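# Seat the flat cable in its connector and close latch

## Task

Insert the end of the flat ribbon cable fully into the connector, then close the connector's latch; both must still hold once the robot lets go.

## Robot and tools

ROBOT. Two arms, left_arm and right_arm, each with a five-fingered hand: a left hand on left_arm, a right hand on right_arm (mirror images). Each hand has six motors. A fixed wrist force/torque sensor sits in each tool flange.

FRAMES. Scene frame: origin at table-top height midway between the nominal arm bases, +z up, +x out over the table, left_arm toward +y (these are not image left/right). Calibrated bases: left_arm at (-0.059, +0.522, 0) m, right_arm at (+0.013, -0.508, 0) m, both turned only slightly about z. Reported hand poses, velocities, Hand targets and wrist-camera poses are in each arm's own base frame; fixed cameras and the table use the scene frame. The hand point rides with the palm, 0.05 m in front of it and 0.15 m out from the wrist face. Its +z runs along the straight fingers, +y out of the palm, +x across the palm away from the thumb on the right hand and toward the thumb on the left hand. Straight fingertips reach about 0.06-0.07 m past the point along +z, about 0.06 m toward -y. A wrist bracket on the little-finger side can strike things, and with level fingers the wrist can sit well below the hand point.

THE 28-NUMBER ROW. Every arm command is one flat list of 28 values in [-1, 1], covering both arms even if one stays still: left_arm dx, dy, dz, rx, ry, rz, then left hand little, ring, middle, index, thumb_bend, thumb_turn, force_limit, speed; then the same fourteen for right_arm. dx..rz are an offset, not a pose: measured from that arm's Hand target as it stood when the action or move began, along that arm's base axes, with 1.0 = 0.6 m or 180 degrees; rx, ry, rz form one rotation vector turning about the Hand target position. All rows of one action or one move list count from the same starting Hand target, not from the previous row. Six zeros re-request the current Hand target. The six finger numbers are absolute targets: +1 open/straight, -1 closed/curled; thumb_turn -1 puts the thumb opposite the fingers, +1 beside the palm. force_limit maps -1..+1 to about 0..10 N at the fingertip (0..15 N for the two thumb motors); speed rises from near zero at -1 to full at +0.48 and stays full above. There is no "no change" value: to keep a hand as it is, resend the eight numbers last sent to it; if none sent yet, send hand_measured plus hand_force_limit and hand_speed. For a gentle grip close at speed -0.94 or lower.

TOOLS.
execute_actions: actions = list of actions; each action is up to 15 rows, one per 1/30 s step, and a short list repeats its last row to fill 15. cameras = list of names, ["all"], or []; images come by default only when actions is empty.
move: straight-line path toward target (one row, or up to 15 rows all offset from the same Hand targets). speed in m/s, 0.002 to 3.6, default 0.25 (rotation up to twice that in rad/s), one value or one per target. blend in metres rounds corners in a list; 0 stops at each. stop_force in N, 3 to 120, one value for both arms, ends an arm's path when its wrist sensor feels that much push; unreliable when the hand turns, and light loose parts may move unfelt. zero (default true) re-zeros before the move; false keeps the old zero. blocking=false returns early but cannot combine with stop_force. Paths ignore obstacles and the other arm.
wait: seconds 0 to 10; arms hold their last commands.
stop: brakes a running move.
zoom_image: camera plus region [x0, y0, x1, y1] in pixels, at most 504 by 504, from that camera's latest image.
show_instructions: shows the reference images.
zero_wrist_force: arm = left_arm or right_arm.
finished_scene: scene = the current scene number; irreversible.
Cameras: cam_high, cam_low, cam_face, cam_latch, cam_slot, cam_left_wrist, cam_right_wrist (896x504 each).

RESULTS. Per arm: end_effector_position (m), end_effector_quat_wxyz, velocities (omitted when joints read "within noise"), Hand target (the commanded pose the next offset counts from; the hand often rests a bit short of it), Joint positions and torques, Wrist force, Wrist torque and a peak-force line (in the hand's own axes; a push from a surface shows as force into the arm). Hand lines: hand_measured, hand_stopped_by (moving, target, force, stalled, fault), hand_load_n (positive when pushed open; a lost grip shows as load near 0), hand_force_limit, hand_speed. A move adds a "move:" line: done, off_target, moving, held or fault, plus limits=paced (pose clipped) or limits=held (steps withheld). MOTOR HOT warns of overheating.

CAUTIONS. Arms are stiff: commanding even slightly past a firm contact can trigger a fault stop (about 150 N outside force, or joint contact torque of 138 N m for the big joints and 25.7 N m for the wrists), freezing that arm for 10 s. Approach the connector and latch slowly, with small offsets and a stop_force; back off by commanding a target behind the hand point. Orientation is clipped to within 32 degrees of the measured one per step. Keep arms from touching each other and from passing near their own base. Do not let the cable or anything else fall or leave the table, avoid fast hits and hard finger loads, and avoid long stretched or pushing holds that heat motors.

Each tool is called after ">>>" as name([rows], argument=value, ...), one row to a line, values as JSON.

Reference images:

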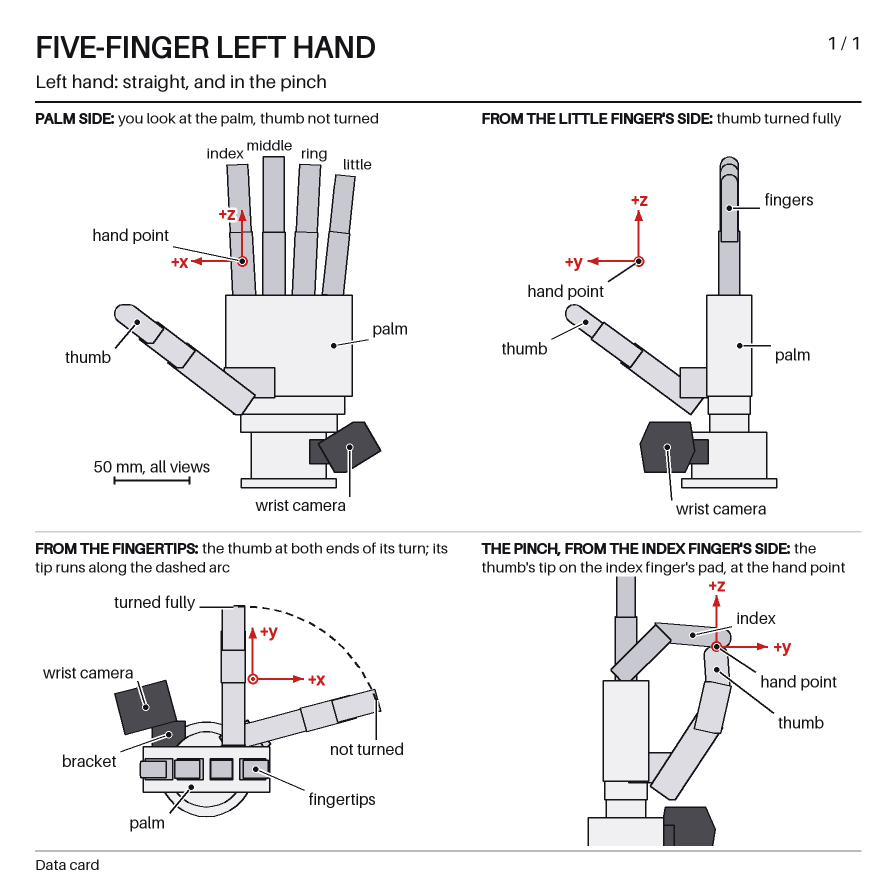

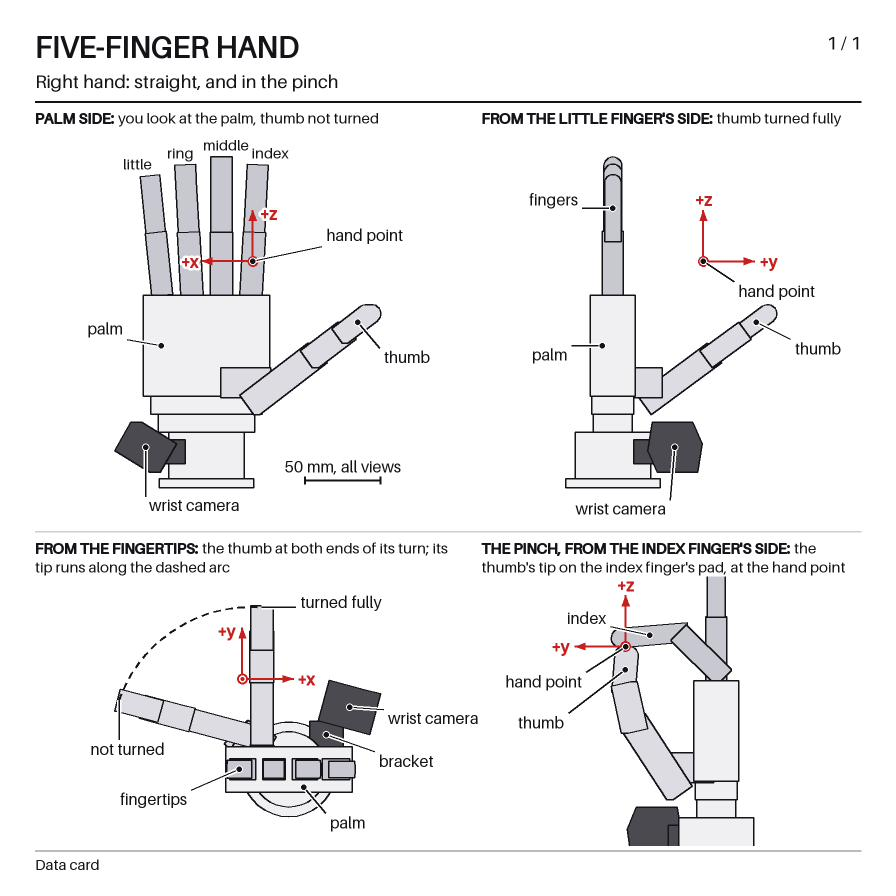

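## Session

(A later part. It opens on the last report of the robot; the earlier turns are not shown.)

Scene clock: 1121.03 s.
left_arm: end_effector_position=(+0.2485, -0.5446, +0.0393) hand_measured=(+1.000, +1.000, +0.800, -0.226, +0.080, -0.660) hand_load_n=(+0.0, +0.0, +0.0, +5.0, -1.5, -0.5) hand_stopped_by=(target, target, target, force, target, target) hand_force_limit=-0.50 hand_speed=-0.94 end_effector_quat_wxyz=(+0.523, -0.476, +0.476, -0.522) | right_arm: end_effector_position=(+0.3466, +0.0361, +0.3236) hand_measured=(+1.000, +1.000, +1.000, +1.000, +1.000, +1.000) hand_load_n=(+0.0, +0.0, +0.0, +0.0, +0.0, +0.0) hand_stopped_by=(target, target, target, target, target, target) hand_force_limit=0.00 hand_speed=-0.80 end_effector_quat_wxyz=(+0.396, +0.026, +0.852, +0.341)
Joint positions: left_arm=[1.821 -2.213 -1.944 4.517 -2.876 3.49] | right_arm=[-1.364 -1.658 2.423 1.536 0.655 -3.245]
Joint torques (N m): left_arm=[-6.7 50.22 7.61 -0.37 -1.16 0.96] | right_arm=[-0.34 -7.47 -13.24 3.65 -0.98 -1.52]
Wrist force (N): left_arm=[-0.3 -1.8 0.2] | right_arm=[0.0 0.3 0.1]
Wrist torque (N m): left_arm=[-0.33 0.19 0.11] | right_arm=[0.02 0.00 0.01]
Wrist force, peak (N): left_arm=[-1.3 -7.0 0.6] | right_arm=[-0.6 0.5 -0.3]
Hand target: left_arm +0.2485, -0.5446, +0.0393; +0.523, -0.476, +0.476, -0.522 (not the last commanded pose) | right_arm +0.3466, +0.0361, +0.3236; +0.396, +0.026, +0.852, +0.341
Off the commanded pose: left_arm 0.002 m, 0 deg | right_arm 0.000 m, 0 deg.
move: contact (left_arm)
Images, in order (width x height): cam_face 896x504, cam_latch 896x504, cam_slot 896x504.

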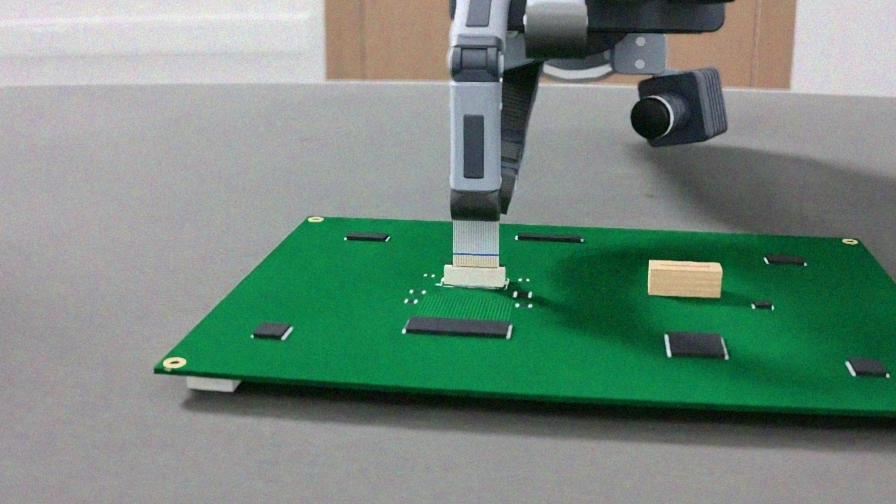

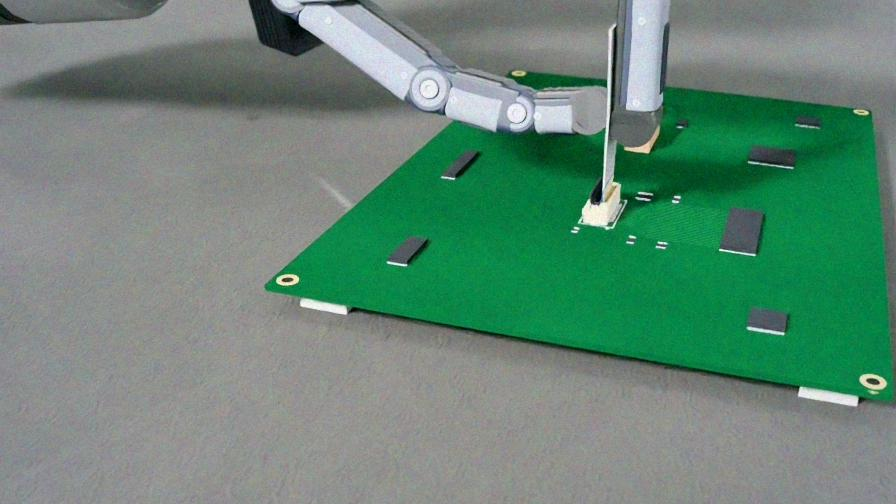

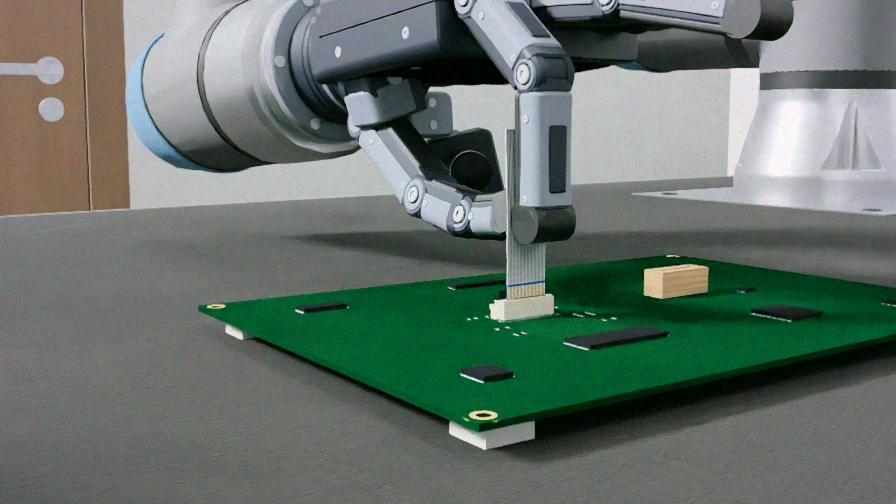

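>>> move([
  [0,0,0.0025,0,0,0,1,1,0.8,-0.3,0.08,-0.66,-0.5,-0.94,0,0,0,0,0,0,1,1,1,1,1,1,0,-0.8],
  [0,-0.0007,0.0025,0,0,0,1,1,0.8,-0.3,0.08,-0.66,-0.5,-0.94,0,0,0,0,0,0,1,1,1,1,1,1,0,-0.8],
], speed=0.02)

>>> move(target=[0,0,-0.0065,0,0,0,1,1,0.8,-0.3,0.08,-0.66,-0.5,-0.94,0,0,0,0,0,0,1,1,1,1,1,1,0,-0.8], speed=0.006, stop_force=5)

>>> move([
  [0,0,0.0025,0,0,0,1,1,0.8,-0.3,0.08,-0.66,-0.5,-0.94,0,0,0,0,0,0,1,1,1,1,1,1,0,-0.8],
  [0,-0.0003,0.0025,0,0,0,1,1,0.8,-0.3,0.08,-0.66,-0.5,-0.94,0,0,0,0,0,0,1,1,1,1,1,1,0,-0.8],
], speed=0.02)

>>> move(target=[0,0,-0.0065,0,0,0,1,1,0.8,-0.3,0.08,-0.66,-0.5,-0.94,0,0,0,0,0,0,1,1,1,1,1,1,0,-0.8], speed=0.006, stop_force=5)

>>> move([
  [0,0,0.0025,0,0,0,1,1,0.8,-0.3,0.08,-0.66,-0.5,-0.94,0,0,0,0,0,0,1,1,1,1,1,1,0,-0.8],
  [0,-0.0003,0.0025,0,0,0,1,1,0.8,-0.3,0.08,-0.66,-0.5,-0.94,0,0,0,0,0,0,1,1,1,1,1,1,0,-0.8],
], speed=0.02)

>>> move(target=[0,0,-0.0065,0,0,0,1,1,0.8,-0.3,0.08,-0.66,-0.5,-0.94,0,0,0,0,0,0,1,1,1,1,1,1,0,-0.8], speed=0.006, stop_force=5, cameras=["cam_face","cam_latch","cam_slot"])

>>> zoom_image(camera="cam_face", region=[440, 235, 510, 295])

>>> zoom_image(camera="cam_latch", region=[585, 175, 625, 215])

Scene clock: 1178.10 s.
left_arm: end_effector_position=(+0.2486, -0.5449, +0.0408) hand_measured=(+1.000, +1.000, +0.800, -0.226, +0.080, -0.660) hand_load_n=(+0.0, +0.0, -0.5, +5.0, -1.5, +0.0) hand_stopped_by=(target, target, target, force, target, target) hand_force_limit=-0.50 hand_speed=-0.94 end_effector_quat_wxyz=(+0.523, -0.476, +0.476, -0.522) | right_arm: end_effector_position=(+0.3466, +0.0361, +0.3236) hand_measured=(+1.000, +1.000, +1.000, +1.000, +1.000, +1.000) hand_load_n=(+0.0, +0.0, +0.0, +0.0, +0.0, +0.0) hand_stopped_by=(target, target, target, target, target, target) hand_force_limit=0.00 hand_speed=-0.80 end_effector_quat_wxyz=(+0.396, +0.026, +0.852, +0.341)
Joint positions: left_arm=[1.821 -2.21 -1.943 4.513 -2.876 3.49] | right_arm=[-1.364 -1.658 2.423 1.536 0.655 -3.245]
Joint torques (N m): left_arm=[-8.5 41.7 19.35 -0.07 -0.94 0.97] | right_arm=[0.6 -9.3 -12.88 3.78 -0.96 -1.36]
Wrist force (N): left_arm=[-0.2 -0.6 0.1] | right_arm=[-0.1 0.2 -0.4]
Wrist torque (N m): left_arm=[-0.25 0.19 0.06] | right_arm=[0.06 0.03 0.01]
Wrist force, peak (N): left_arm=[-0.3 -1.9 0.4] | right_arm=[-0.2 0.5 -0.5]
Hand target: left_arm +0.2485, -0.5450, +0.0408; +0.523, -0.476, +0.476, -0.522 | right_arm +0.3466, +0.0361, +0.3236; +0.396, +0.026, +0.852, +0.341
Off the commanded pose: left_arm 0.000 m, 0 deg | right_arm 0.000 m, 0 deg.
move: done

Scene clock: 1179.50 s.
left_arm: end_effector_position=(+0.2485, -0.5450, +0.0392) hand_measured=(+1.000, +1.000, +0.800, -0.226, +0.080, -0.660) hand_load_n=(+0.0, +0.0, +0.0, +5.0, -2.5, +0.0) hand_stopped_by=(target, target, target, force, target, target) hand_force_limit=-0.50 hand_speed=-0.94 end_effector_quat_wxyz=(+0.523, -0.476, +0.476, -0.522) | right_arm: end_effector_position=(+0.3466, +0.0361, +0.3236) hand_measured=(+1.000, +1.000, +1.000, +1.000, +1.000, +1.000) hand_load_n=(+0.0, +0.0, +0.0, +0.0, +0.0, +0.0) hand_stopped_by=(target, target, target, target, target, target) hand_force_limit=0.00 hand_speed=-0.80 end_effector_quat_wxyz=(+0.396, +0.026, +0.852, +0.341)
Joint positions: left_arm=[1.821 -2.214 -1.943 4.516 -2.876 3.49] | right_arm=[-1.364 -1.658 2.423 1.536 0.655 -3.245]
Joint torques (N m): left_arm=[-9.1 48.96 18.05 -0.37 -0.98 0.91] | right_arm=[-0.08 -7.52 -13.74 3.66 -0.82 -1.37]
Wrist force (N): left_arm=[-0.3 -1.6 0.2] | right_arm=[0.0 0.4 -0.3]
Wrist torque (N m): left_arm=[-0.31 0.20 0.06] | right_arm=[0.08 0.01 0.01]
Wrist force, peak (N): left_arm=[-1.6 -7.5 0.7] | right_arm=[-0.4 0.6 -0.2]
Hand target: left_arm +0.2485, -0.5450, +0.0392; +0.523, -0.476, +0.476, -0.522 (not the last commanded pose) | right_arm +0.3466, +0.0361, +0.3236; +0.396, +0.026, +0.852, +0.341
Off the commanded pose: left_arm 0.002 m, 0 deg | right_arm 0.000 m, 0 deg.
move: contact (left_arm)

Scene clock: 1180.27 s.
left_arm: end_effector_position=(+0.2485, -0.5451, +0.0407) hand_measured=(+1.000, +1.000, +0.800, -0.226, +0.080, -0.660) hand_load_n=(-0.5, -0.5, +0.0, +5.0, -2.0, +0.0) hand_stopped_by=(target, target, target, force, target, target) hand_force_limit=-0.50 hand_speed=-0.94 end_effector_quat_wxyz=(+0.523, -0.476, +0.476, -0.522) | right_arm: end_effector_position=(+0.3466, +0.0361, +0.3236) hand_measured=(+1.000, +1.000, +1.000, +1.000, +1.000, +1.000) hand_load_n=(+0.0, +0.0, +0.0, +0.0, +0.0, +0.0) hand_stopped_by=(target, target, target, target, target, target) hand_force_limit=0.00 hand_speed=-0.80 end_effector_quat_wxyz=(+0.396, +0.026, +0.852, +0.341)
Joint positions: left_arm=[1.821 -2.211 -1.943 4.513 -2.876 3.49] | right_arm=[-1.364 -1.658 2.423 1.536 0.655 -3.245]
Joint torques (N m): left_arm=[-10.82 50.29 20.09 -0.19 -1.07 1.05] | right_arm=[-0.18 -9.34 -13.51 3.72 -1.03 -1.53]
Wrist force (N): left_arm=[0.0 -1.0 0.2] | right_arm=[-0.2 0.3 -0.1]
Wrist torque (N m): left_arm=[-0.30 0.17 0.06] | right_arm=[0.04 0.04 -0.01]
Wrist force, peak (N): left_arm=[-0.4 -1.9 0.3] | right_arm=[-0.2 0.4 -0.3]
Hand target: left_arm +0.2485, -0.5451, +0.0407; +0.523, -0.476, +0.476, -0.522 | right_arm +0.3466, +0.0361, +0.3236; +0.396, +0.026, +0.852, +0.341
Off the commanded pose: left_arm 0.000 m, 0 deg | right_arm 0.000 m, 0 deg.
move: done

Scene clock: 1181.67 s.
left_arm: end_effector_position=(+0.2485, -0.5452, +0.0391) hand_measured=(+1.000, +1.000, +0.800, -0.226, +0.080, -0.660) hand_load_n=(+0.0, +0.0, -0.5, +5.5, -3.0, -0.5) hand_stopped_by=(target, target, target, force, target, target) hand_force_limit=-0.50 hand_speed=-0.94 end_effector_quat_wxyz=(+0.523, -0.476, +0.476, -0.522) | right_arm: end_effector_position=(+0.3466, +0.0361, +0.3236) hand_measured=(+1.000, +1.000, +1.000, +1.000, +1.000, +1.000) hand_load_n=(+0.0, +0.0, +0.0, +0.0, +0.0, +0.0) hand_stopped_by=(target, target, target, target, target, target) hand_force_limit=0.00 hand_speed=-0.80 end_effector_quat_wxyz=(+0.396, +0.026, +0.852, +0.341)
Joint positions: left_arm=[1.821 -2.214 -1.942 4.516 -2.876 3.49] | right_arm=[-1.364 -1.658 2.423 1.536 0.655 -3.245]
Joint torques (N m): left_arm=[-12 49.15 18.8 -0.57 -1.1 0.81] | right_arm=[0.67 -7.66 -12.72 3.86 -1.06 -1.36]
Wrist force (N): left_arm=[-0.7 -2.9 0.1] | right_arm=[0.0 0.4 -0.2]
Wrist torque (N m): left_arm=[-0.32 0.20 0.04] | right_arm=[0.05 0.01 0.01]
Wrist force, peak (N): left_arm=[-1.3 -7.7 0.7] | right_arm=[-0.4 0.6 -0.5]
Hand target: left_arm +0.2485, -0.5452, +0.0391; +0.523, -0.476, +0.476, -0.522 (not the last commanded pose) | right_arm +0.3466, +0.0361, +0.3236; +0.396, +0.026, +0.852, +0.341
Off the commanded pose: left_arm 0.002 m, 0 deg | right_arm 0.000 m, 0 deg.
move: contact (left_arm)

Scene clock: 1182.43 s.
left_arm: end_effector_position=(+0.2485, -0.5453, +0.0406) hand_measured=(+1.000, +1.000, +0.800, -0.226, +0.080, -0.660) hand_load_n=(+0.0, +0.0, -0.5, +5.0, -2.5, -0.5) hand_stopped_by=(target, target, target, force, target, target) hand_force_limit=-0.50 hand_speed=-0.94 end_effector_quat_wxyz=(+0.523, -0.476, +0.476, -0.522) | right_arm: end_effector_position=(+0.3466, +0.0361, +0.3236) hand_measured=(+1.000, +1.000, +1.000, +1.000, +1.000, +1.000) hand_load_n=(+0.0, +0.0, +0.0, +0.0, +0.0, +0.0) hand_stopped_by=(target, target, target, target, target, target) hand_force_limit=0.00 hand_speed=-0.80 end_effector_quat_wxyz=(+0.396, +0.026, +0.852, +0.341)
Joint positions: left_arm=[1.821 -2.211 -1.942 4.513 -2.876 3.49] | right_arm=[-1.364 -1.658 2.423 1.536 0.655 -3.245]
Joint torques (N m): left_arm=[-11.44 50.21 21.41 -0.3 -1.07 0.96] | right_arm=[-0.86 -7.45 -12.73 3.8 -1.07 -1.53]
Wrist force (N): left_arm=[-0.2 -0.6 0.1] | right_arm=[0.2 0.4 -0.2]
Wrist torque (N m): left_arm=[-0.25 0.20 0.03] | right_arm=[0.06 -0.03 0.02]
Wrist force, peak (N): left_arm=[-0.4 -2.3 0.4] | right_arm=[-0.1 0.5 -0.5]
Hand target: left_arm +0.2485, -0.5453, +0.0406; +0.523, -0.476, +0.476, -0.522 | right_arm +0.3466, +0.0361, +0.3236; +0.396, +0.026, +0.852, +0.341
Off the commanded pose: left_arm 0.000 m, 0 deg | right_arm 0.000 m, 0 deg.
move: done

Scene clock: 1183.83 s.
left_arm: end_effector_position=(+0.2485, -0.5454, +0.0390) hand_measured=(+1.000, +1.000, +0.800, -0.226, +0.080, -0.660) hand_load_n=(+0.0, +0.0, +0.0, +5.0, -3.0, +0.0) hand_stopped_by=(target, target, target, force, target, target) hand_force_limit=-0.50 hand_speed=-0.94 end_effector_quat_wxyz=(+0.523, -0.476, +0.476, -0.522) | right_arm: end_effector_position=(+0.3466, +0.0361, +0.3236) hand_measured=(+1.000, +1.000, +1.000, +1.000, +1.000, +1.000) hand_load_n=(+0.0, +0.0, +0.0, +0.0, +0.0, +0.0) hand_stopped_by=(target, target, target, target, target, target) hand_force_limit=0.00 hand_speed=-0.80 end_effector_quat_wxyz=(+0.396, +0.026, +0.852, +0.341)
Joint positions: left_arm=[1.821 -2.215 -1.942 4.516 -2.876 3.49] | right_arm=[-1.364 -1.658 2.423 1.536 0.655 -3.245]
Joint torques (N m): left_arm=[-11.92 49.17 19.41 -0.57 -1.07 0.82] | right_arm=[0.45 -7.93 -11.69 3.75 -0.92 -1.4]
Wrist force (N): left_arm=[-0.3 -2.4 0.4] | right_arm=[0.1 0.0 0.0]
Wrist torque (N m): left_arm=[-0.33 0.20 0.04] | right_arm=[-0.01 -0.01 0.01]
Wrist force, peak (N): left_arm=[-1.8 -9.0 0.8] | right_arm=[-0.2 0.6 -0.2]
Hand target: left_arm +0.2485, -0.5454, +0.0390; +0.523, -0.476, +0.476, -0.522 (not the last commanded pose) | right_arm +0.3466, +0.0361, +0.3236; +0.396, +0.026, +0.852, +0.341
Off the commanded pose: left_arm 0.002 m, 0 deg | right_arm 0.000 m, 0 deg.
move: contact (left_arm)
Images, in order (width x height): cam_face 896x504, cam_latch 896x504, cam_slot 896x504.

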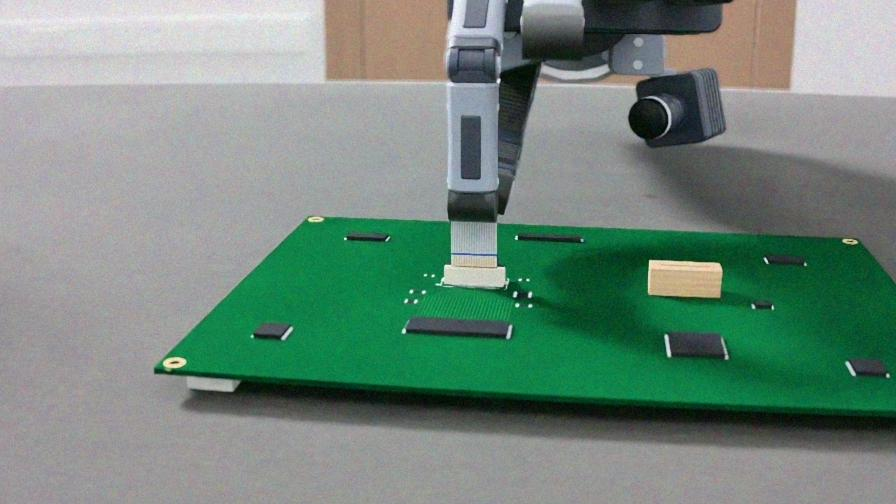

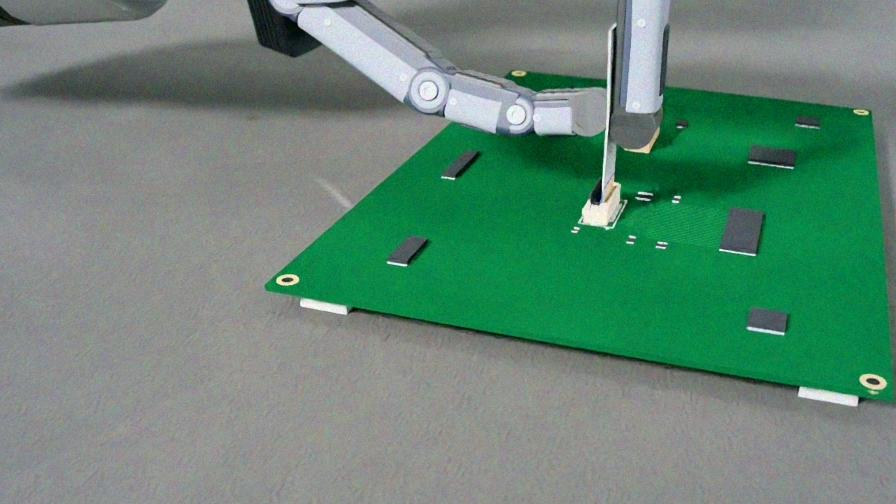

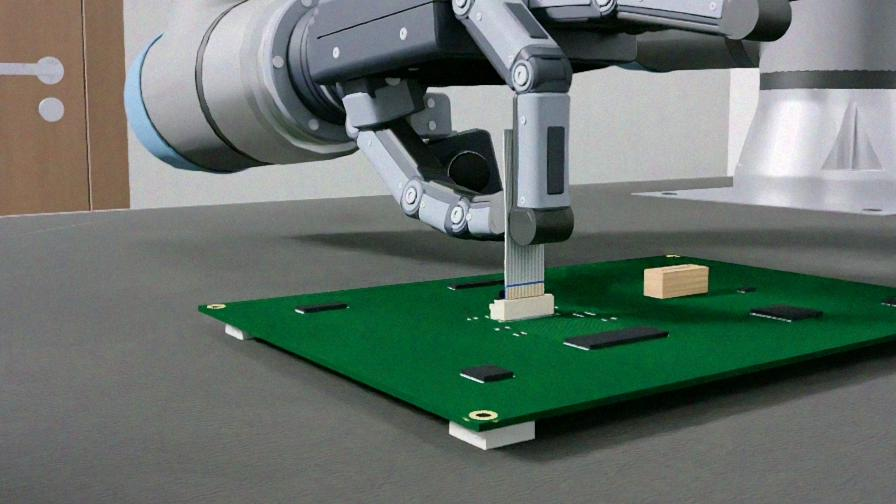

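Scaled by 7.200 from the camera's 896x504 image, which has a finer 1280x720 frame.

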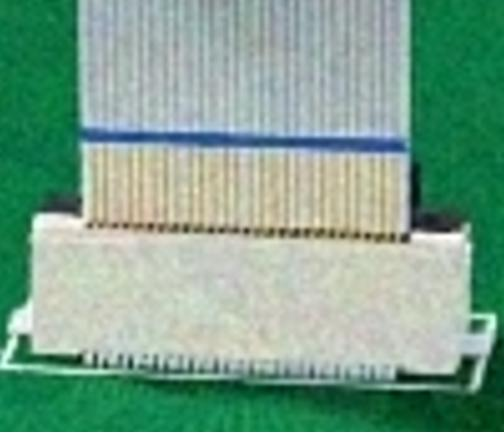

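Scaled by 12.600 from the camera's 896x504 image, which has a finer 1280x720 frame.

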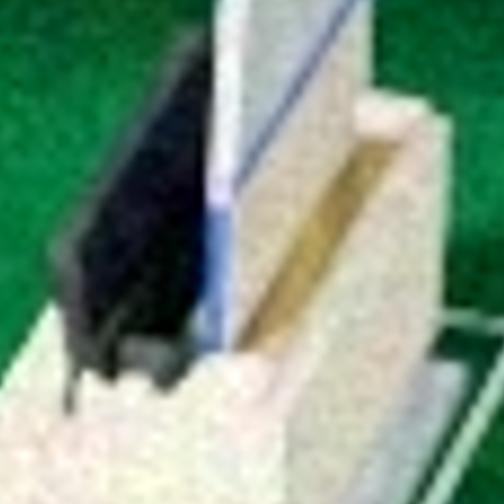

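>>> move([
  [0,0,0.0025,0,0,0,1,1,0.8,-0.3,0.08,-0.66,-0.5,-0.94,0,0,0,0,0,0,1,1,1,1,1,1,0,-0.8],
  [0.0007,0.0007,0.0025,0,0,0,1,1,0.8,-0.3,0.08,-0.66,-0.5,-0.94,0,0,0,0,0,0,1,1,1,1,1,1,0,-0.8],
], speed=0.02)

>>> move(target=[0,0,-0.006,0,0,0,1,1,0.8,-0.3,0.08,-0.66,-0.5,-0.94,0,0,0,0,0,0,1,1,1,1,1,1,0,-0.8], speed=0.006, stop_force=4, cameras=["cam_latch"])

>>> zoom_image(camera="cam_latch", region=[585, 175, 625, 215])

>>> move([
  [0,0,0.0025,0,0,0,1,1,0.8,-0.3,0.08,-0.66,-0.5,-0.94,0,0,0,0,0,0,1,1,1,1,1,1,0,-0.8],
  [0.0005,0,0.0025,0,0,0,1,1,0.8,-0.3,0.08,-0.66,-0.5,-0.94,0,0,0,0,0,0,1,1,1,1,1,1,0,-0.8],
], speed=0.02)

>>> move(target=[0,0,-0.006,0,0,0,1,1,0.8,-0.3,0.08,-0.66,-0.5,-0.94,0,0,0,0,0,0,1,1,1,1,1,1,0,-0.8], speed=0.006, stop_force=4, cameras=["cam_latch"])

>>> zoom_image(camera="cam_latch", region=[585, 175, 625, 215])

Scene clock: 1217.97 s.
left_arm: end_effector_position=(+0.2488, -0.5451, +0.0405) hand_measured=(+1.000, +1.000, +0.800, -0.226, +0.080, -0.660) hand_load_n=(+0.0, +0.0, +0.0, +5.0, -2.5, +0.0) hand_stopped_by=(target, target, target, force, target, target) hand_force_limit=-0.50 hand_speed=-0.94 end_effector_quat_wxyz=(+0.523, -0.476, +0.476, -0.522) | right_arm: end_effector_position=(+0.3466, +0.0361, +0.3236) hand_measured=(+1.000, +1.000, +1.000, +1.000, +1.000, +1.000) hand_load_n=(+0.0, +0.0, +0.0, +0.0, +0.0, +0.0) hand_stopped_by=(target, target, target, target, target, target) hand_force_limit=0.00 hand_speed=-0.80 end_effector_quat_wxyz=(+0.396, +0.026, +0.852, +0.341)
Joint positions: left_arm=[1.821 -2.211 -1.943 4.513 -2.875 3.489] | right_arm=[-1.364 -1.658 2.423 1.536 0.655 -3.245]
Joint torques (N m): left_arm=[11.46 49.76 5.35 -0.29 2.22 -1.53] | right_arm=[0.07 -8.63 -13.12 4 -0.98 -1.51]
Wrist force (N): left_arm=[-0.3 -0.7 0.2] | right_arm=[-0.4 0.3 -0.1]
Wrist torque (N m): left_arm=[-0.26 0.21 0.18] | right_arm=[0.05 0.06 -0.01]
Wrist force, peak (N): left_arm=[-0.4 -3.2 0.3] | right_arm=[-0.3 0.0 -0.8]
Hand target: left_arm +0.2489, -0.5449, +0.0405; +0.523, -0.476, +0.476, -0.522 | right_arm +0.3466, +0.0361, +0.3236; +0.396, +0.026, +0.852, +0.341
Off the commanded pose: left_arm 0.000 m, 0 deg | right_arm 0.000 m, 0 deg.
move: done

Scene clock: 1219.37 s.
left_arm: end_effector_position=(+0.2489, -0.5450, +0.0389) hand_measured=(+1.000, +1.000, +0.800, -0.226, +0.080, -0.660) hand_load_n=(+0.0, +0.0, +0.0, +5.0, -2.5, -0.5) hand_stopped_by=(target, target, target, force, target, target) hand_force_limit=-0.50 hand_speed=-0.94 end_effector_quat_wxyz=(+0.523, -0.476, +0.476, -0.522) | right_arm: end_effector_position=(+0.3466, +0.0361, +0.3236) hand_measured=(+1.000, +1.000, +1.000, +1.000, +1.000, +1.000) hand_load_n=(+0.0, +0.0, +0.0, +0.0, +0.0, +0.0) hand_stopped_by=(target, target, target, target, target, target) hand_force_limit=0.00 hand_speed=-0.80 end_effector_quat_wxyz=(+0.396, +0.026, +0.852, +0.341)
Joint positions: left_arm=[1.822 -2.215 -1.943 4.516 -2.875 3.489] | right_arm=[-1.364 -1.658 2.423 1.536 0.655 -3.245]
Joint torques (N m): left_arm=[8.21 49.61 9.32 -0.49 0.43 0.39] | right_arm=[0.76 -8.18 -13.95 3.97 -0.94 -1.32]
Wrist force (N): left_arm=[-0.1 -2.4 0.2] | right_arm=[0.2 0.6 -0.3]
Wrist torque (N m): left_arm=[-0.32 0.17 0.20] | right_arm=[0.10 -0.02 0.02]
Wrist force, peak (N): left_arm=[-1.6 -8.9 0.7] | right_arm=[0.2 0.6 -0.3]
Hand target: left_arm +0.2489, -0.5450, +0.0389; +0.523, -0.476, +0.476, -0.522 (not the last commanded pose) | right_arm +0.3466, +0.0361, +0.3236; +0.396, +0.026, +0.852, +0.341
Off the commanded pose: left_arm 0.002 m, 0 deg | right_arm 0.000 m, 0 deg.
move: contact (left_arm)
Images, in order (width x height): cam_latch 896x504.

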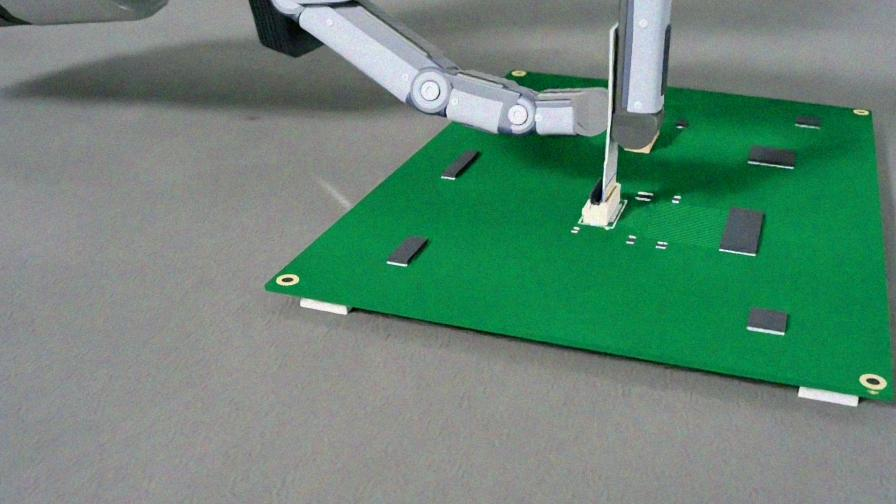

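Scaled by 12.600 from the camera's 896x504 image, which has a finer 1280x720 frame.

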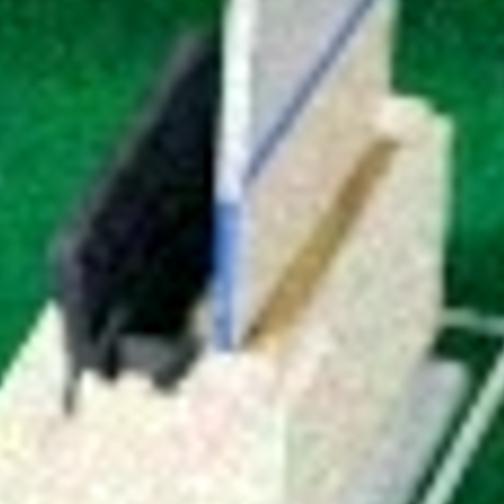

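Scene clock: 1220.13 s.
left_arm: end_effector_position=(+0.2491, -0.5449, +0.0403) hand_measured=(+1.000, +1.000, +0.800, -0.226, +0.080, -0.660) hand_load_n=(+0.0, +0.0, +0.0, +5.0, -3.0, +0.0) hand_stopped_by=(target, target, target, force, target, target) hand_force_limit=-0.50 hand_speed=-0.94 end_effector_quat_wxyz=(+0.523, -0.476, +0.476, -0.522) | right_arm: end_effector_position=(+0.3466, +0.0361, +0.3236) hand_measured=(+1.000, +1.000, +1.000, +1.000, +1.000, +1.000) hand_load_n=(+0.0, +0.0, +0.0, +0.0, +0.0, +0.0) hand_stopped_by=(target, target, target, target, target, target) hand_force_limit=0.00 hand_speed=-0.80 end_effector_quat_wxyz=(+0.396, +0.026, +0.852, +0.341)
Joint positions: left_arm=[1.822 -2.211 -1.943 4.512 -2.875 3.488] | right_arm=[-1.364 -1.658 2.423 1.536 0.655 -3.245]
Joint torques (N m): left_arm=[11.43 49.42 20.41 -0.32 2.42 -1.04] | right_arm=[0.47 -9.13 -13.07 4.12 -1.01 -1.53]
Wrist force (N): left_arm=[-0.2 -0.6 -0.2] | right_arm=[-0.2 0.1 0.2]
Wrist torque (N m): left_arm=[-0.24 0.18 0.18] | right_arm=[0.00 0.03 -0.01]
Wrist force, peak (N): left_arm=[-0.2 -2.5 0.1] | right_arm=[-0.1 0.8 -0.4]
Hand target: left_arm +0.2492, -0.5450, +0.0404; +0.523, -0.476, +0.476, -0.522 | right_arm +0.3466, +0.0361, +0.3236; +0.396, +0.026, +0.852, +0.341
Off the commanded pose: left_arm 0.000 m, 0 deg | right_arm 0.000 m, 0 deg.
move: done

Scene clock: 1221.53 s.
left_arm: end_effector_position=(+0.2492, -0.5450, +0.0389) hand_measured=(+1.000, +1.000, +0.800, -0.226, +0.080, -0.660) hand_load_n=(+0.0, +0.0, +0.0, +5.0, -3.0, +0.0) hand_stopped_by=(target, target, target, force, target, target) hand_force_limit=-0.50 hand_speed=-0.94 end_effector_quat_wxyz=(+0.523, -0.476, +0.476, -0.522) | right_arm: end_effector_position=(+0.3466, +0.0361, +0.3236) hand_measured=(+1.000, +1.000, +1.000, +1.000, +1.000, +1.000) hand_load_n=(+0.0, +0.0, +0.0, +0.0, +0.0, +0.0) hand_stopped_by=(target, target, target, target, target, target) hand_force_limit=0.00 hand_speed=-0.80 end_effector_quat_wxyz=(+0.396, +0.026, +0.852, +0.341)
Joint positions: left_arm=[1.822 -2.215 -1.943 4.515 -2.874 3.488] | right_arm=[-1.364 -1.658 2.423 1.536 0.655 -3.245]
Joint torques (N m): left_arm=[8.84 49.25 17.86 -0.46 0.75 0.38] | right_arm=[0.75 -6.6 -12.17 3.89 -0.82 -1.54]
Wrist force (N): left_arm=[-0.1 -1.9 0.2] | right_arm=[-0.2 0.0 0.0]
Wrist torque (N m): left_arm=[-0.30 0.17 0.19] | right_arm=[0.02 0.03 -0.01]
Wrist force, peak (N): left_arm=[-1.6 -8.2 0.7] | right_arm=[-0.2 0.5 -0.4]
Hand target: left_arm +0.2492, -0.5450, +0.0389; +0.523, -0.476, +0.476, -0.522 (not the last commanded pose) | right_arm +0.3466, +0.0361, +0.3236; +0.396, +0.026, +0.852, +0.341
Off the commanded pose: left_arm 0.002 m, 0 deg | right_arm 0.000 m, 0 deg.
move: contact (left_arm)
Images, in order (width x height): cam_latch 896x504.

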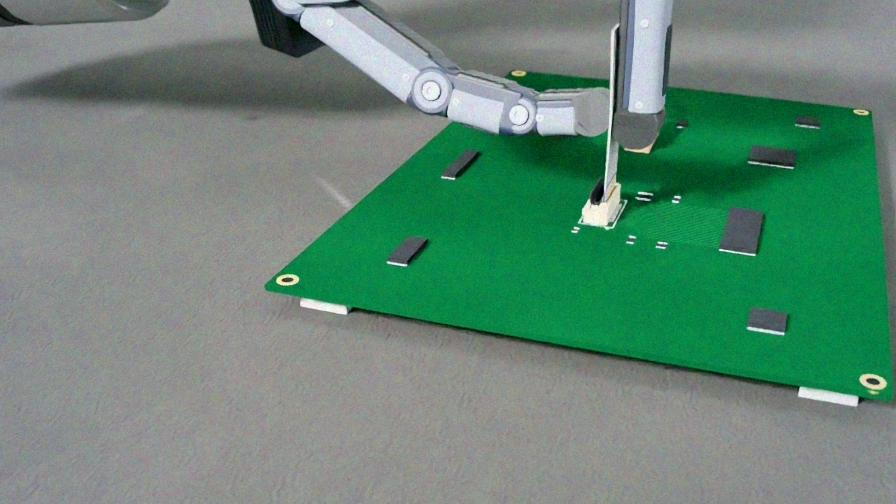

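Scaled by 12.600 from the camera's 896x504 image, which has a finer 1280x720 frame.

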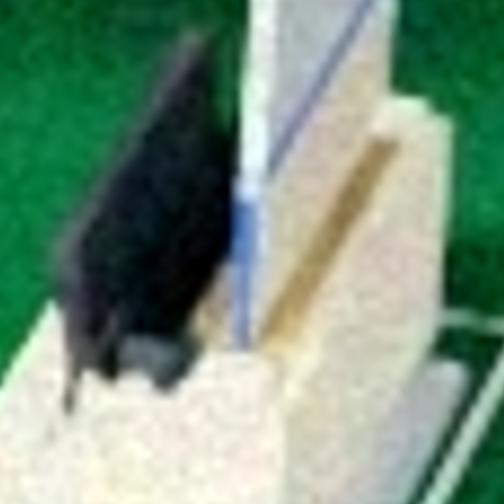

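>>> move([
  [0,0,0.005,0,0,0,1,1,0.8,-0.3,0.08,-0.66,-0.5,-0.94,0,0,0,0,0,0,1,1,1,1,1,1,0,-0.8],
  [-0.0027,0,0.0035,0,0,0,1,1,0.8,-0.3,0.08,-0.66,-0.5,-0.94,0,0,0,0,0,0,1,1,1,1,1,1,0,-0.8],
], speed=0.02, cameras=["cam_face","cam_latch"])

>>> zoom_image(camera="cam_latch", region=[585, 170, 625, 210])

>>> move(target=[0,0,-0.006,0,0,0,1,1,0.8,-0.3,0.08,-0.66,-0.5,-0.94,0,0,0,0,0,0,1,1,1,1,1,1,0,-0.8], speed=0.006, stop_force=4, cameras=["cam_face","cam_latch"])

>>> zoom_image(camera="cam_latch", region=[585, 175, 625, 215])

>>> zoom_image(camera="cam_face", region=[440, 235, 510, 295])

Scene clock: 1238.97 s.
left_arm: end_effector_position=(+0.2477, -0.5450, +0.0411) hand_measured=(+1.000, +1.000, +0.800, -0.226, +0.080, -0.660) hand_load_n=(+0.0, +0.0, +0.0, +5.0, -2.5, -0.5) hand_stopped_by=(target, target, target, force, target, target) hand_force_limit=-0.50 hand_speed=-0.94 end_effector_quat_wxyz=(+0.523, -0.476, +0.476, -0.522) | right_arm: end_effector_position=(+0.3466, +0.0361, +0.3236) hand_measured=(+1.000, +1.000, +1.000, +1.000, +1.000, +1.000) hand_load_n=(+0.0, +0.0, +0.0, +0.0, +0.0, +0.0) hand_stopped_by=(target, target, target, target, target, target) hand_force_limit=0.00 hand_speed=-0.80 end_effector_quat_wxyz=(+0.396, +0.026, +0.852, +0.341)
Joint positions: left_arm=[1.819 -2.21 -1.943 4.515 -2.877 3.492] | right_arm=[-1.364 -1.658 2.423 1.536 0.655 -3.245]
Joint torques (N m): left_arm=[-12.26 28.37 5.72 2.98 -1.1 1.14] | right_arm=[-0.31 -7.68 -13.68 4.23 -0.87 -1.51]
Wrist force (N): left_arm=[0.1 -1.0 0.2] | right_arm=[-0.2 0.4 -0.4]
Wrist torque (N m): left_arm=[-0.31 0.14 0.06] | right_arm=[0.06 0.04 -0.01]
Wrist force, peak (N): left_arm=[-1.0 -3.3 0.2] | right_arm=[-0.3 0.8 -0.2]
Hand target: left_arm +0.2476, -0.5450, +0.0410; +0.523, -0.476, +0.476, -0.522 | right_arm +0.3466, +0.0361, +0.3236; +0.396, +0.026, +0.852, +0.341
Off the commanded pose: left_arm 0.000 m, 0 deg | right_arm 0.000 m, 0 deg.
move: done
Images, in order (width x height): cam_face 896x504, cam_latch 896x504.

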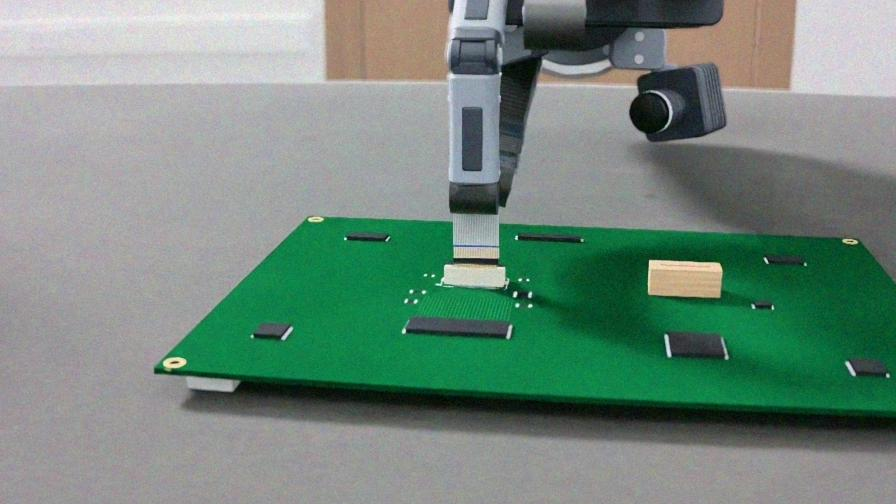

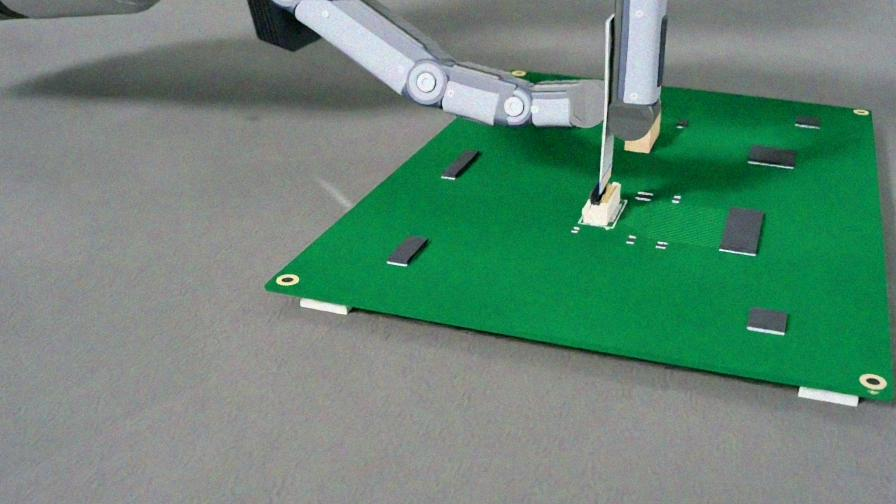

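Scaled by 12.600 from the camera's 896x504 image, which has a finer 1280x720 frame.

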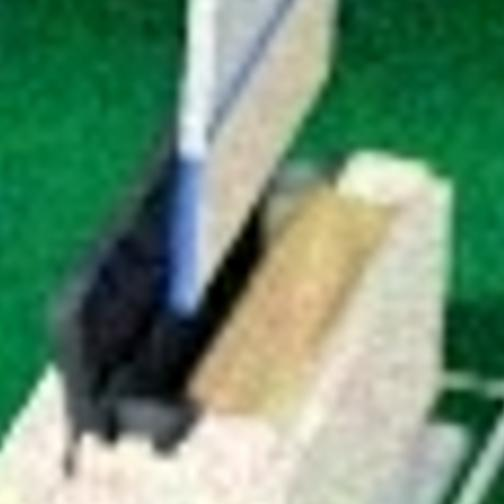

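Scene clock: 1240.40 s.
left_arm: end_effector_position=(+0.2476, -0.5450, +0.0374) hand_measured=(+1.000, +1.000, +0.800, -0.226, +0.080, -0.660) hand_load_n=(+0.0, +0.0, +0.0, +5.0, -2.5, +0.0) hand_stopped_by=(target, target, target, force, target, target) hand_force_limit=-0.50 hand_speed=-0.94 end_effector_quat_wxyz=(+0.523, -0.476, +0.476, -0.522) | right_arm: end_effector_position=(+0.3466, +0.0361, +0.3236) hand_measured=(+1.000, +1.000, +1.000, +1.000, +1.000, +1.000) hand_load_n=(+0.0, +0.0, +0.0, +0.0, +0.0, +0.0) hand_stopped_by=(target, target, target, target, target, target) hand_force_limit=0.00 hand_speed=-0.80 end_effector_quat_wxyz=(+0.396, +0.026, +0.852, +0.341)
Joint positions: left_arm=[1.819 -2.218 -1.944 4.523 -2.877 3.492] | right_arm=[-1.364 -1.658 2.423 1.536 0.655 -3.245]
Joint torques (N m): left_arm=[-12.21 29.8 6.1 2.97 -0.92 1] | right_arm=[-0.7 -8.03 -12.21 4.2 -1.01 -1.56]
Wrist force (N): left_arm=[0.2 -0.8 0.1] | right_arm=[0.1 0.0 -0.2]
Wrist torque (N m): left_arm=[-0.28 0.16 0.04] | right_arm=[0.02 -0.01 0.01]
Wrist force, peak (N): left_arm=[0.3 -2.0 0.4] | right_arm=[-0.2 0.3 -0.6]
Hand target: left_arm +0.2476, -0.5450, +0.0374; +0.523, -0.476, +0.476, -0.522 | right_arm +0.3466, +0.0361, +0.3236; +0.396, +0.026, +0.852, +0.341
Off the commanded pose: left_arm 0.000 m, 0 deg | right_arm 0.000 m, 0 deg.
move: done
Images, in order (width x height): cam_face 896x504, cam_latch 896x504.

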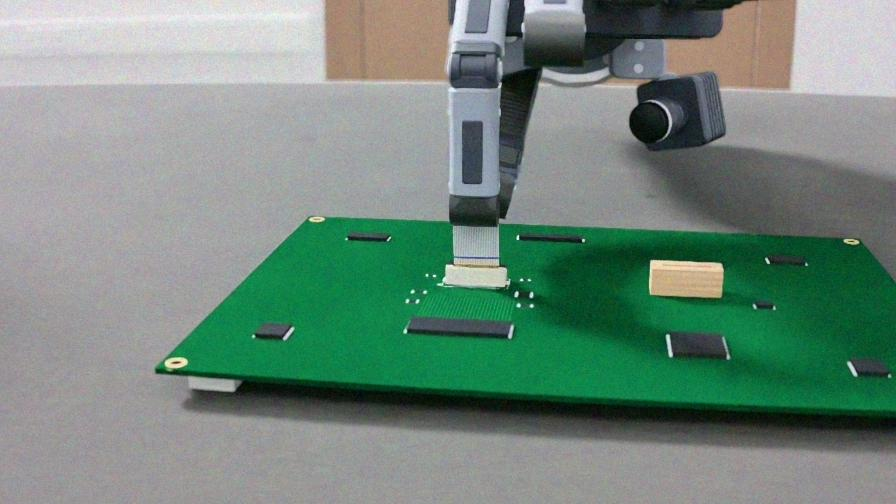

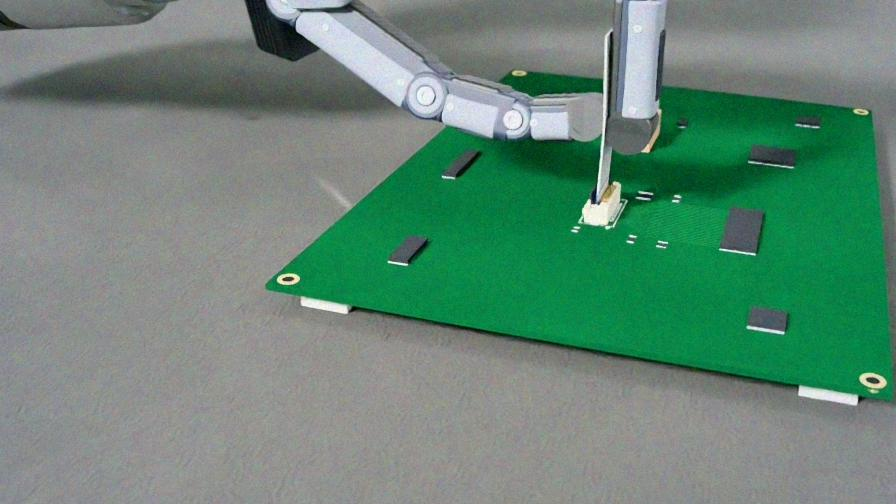

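Scaled by 12.600 from the camera's 896x504 image, which has a finer 1280x720 frame.

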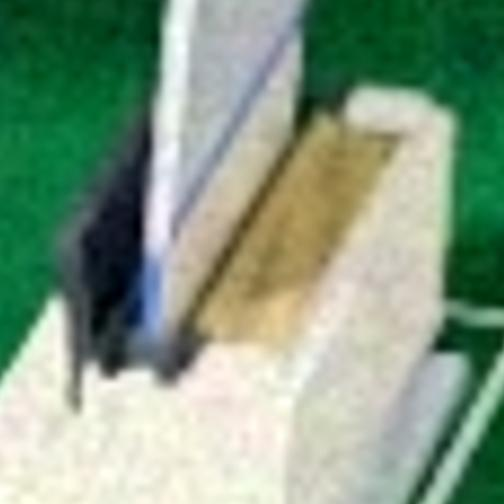

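Scaled by 7.200 from the camera's 896x504 image, which has a finer 1280x720 frame.

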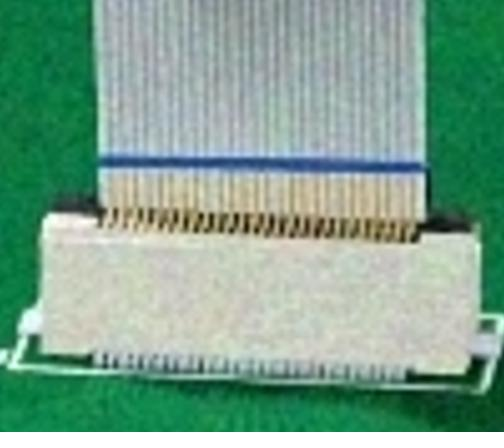

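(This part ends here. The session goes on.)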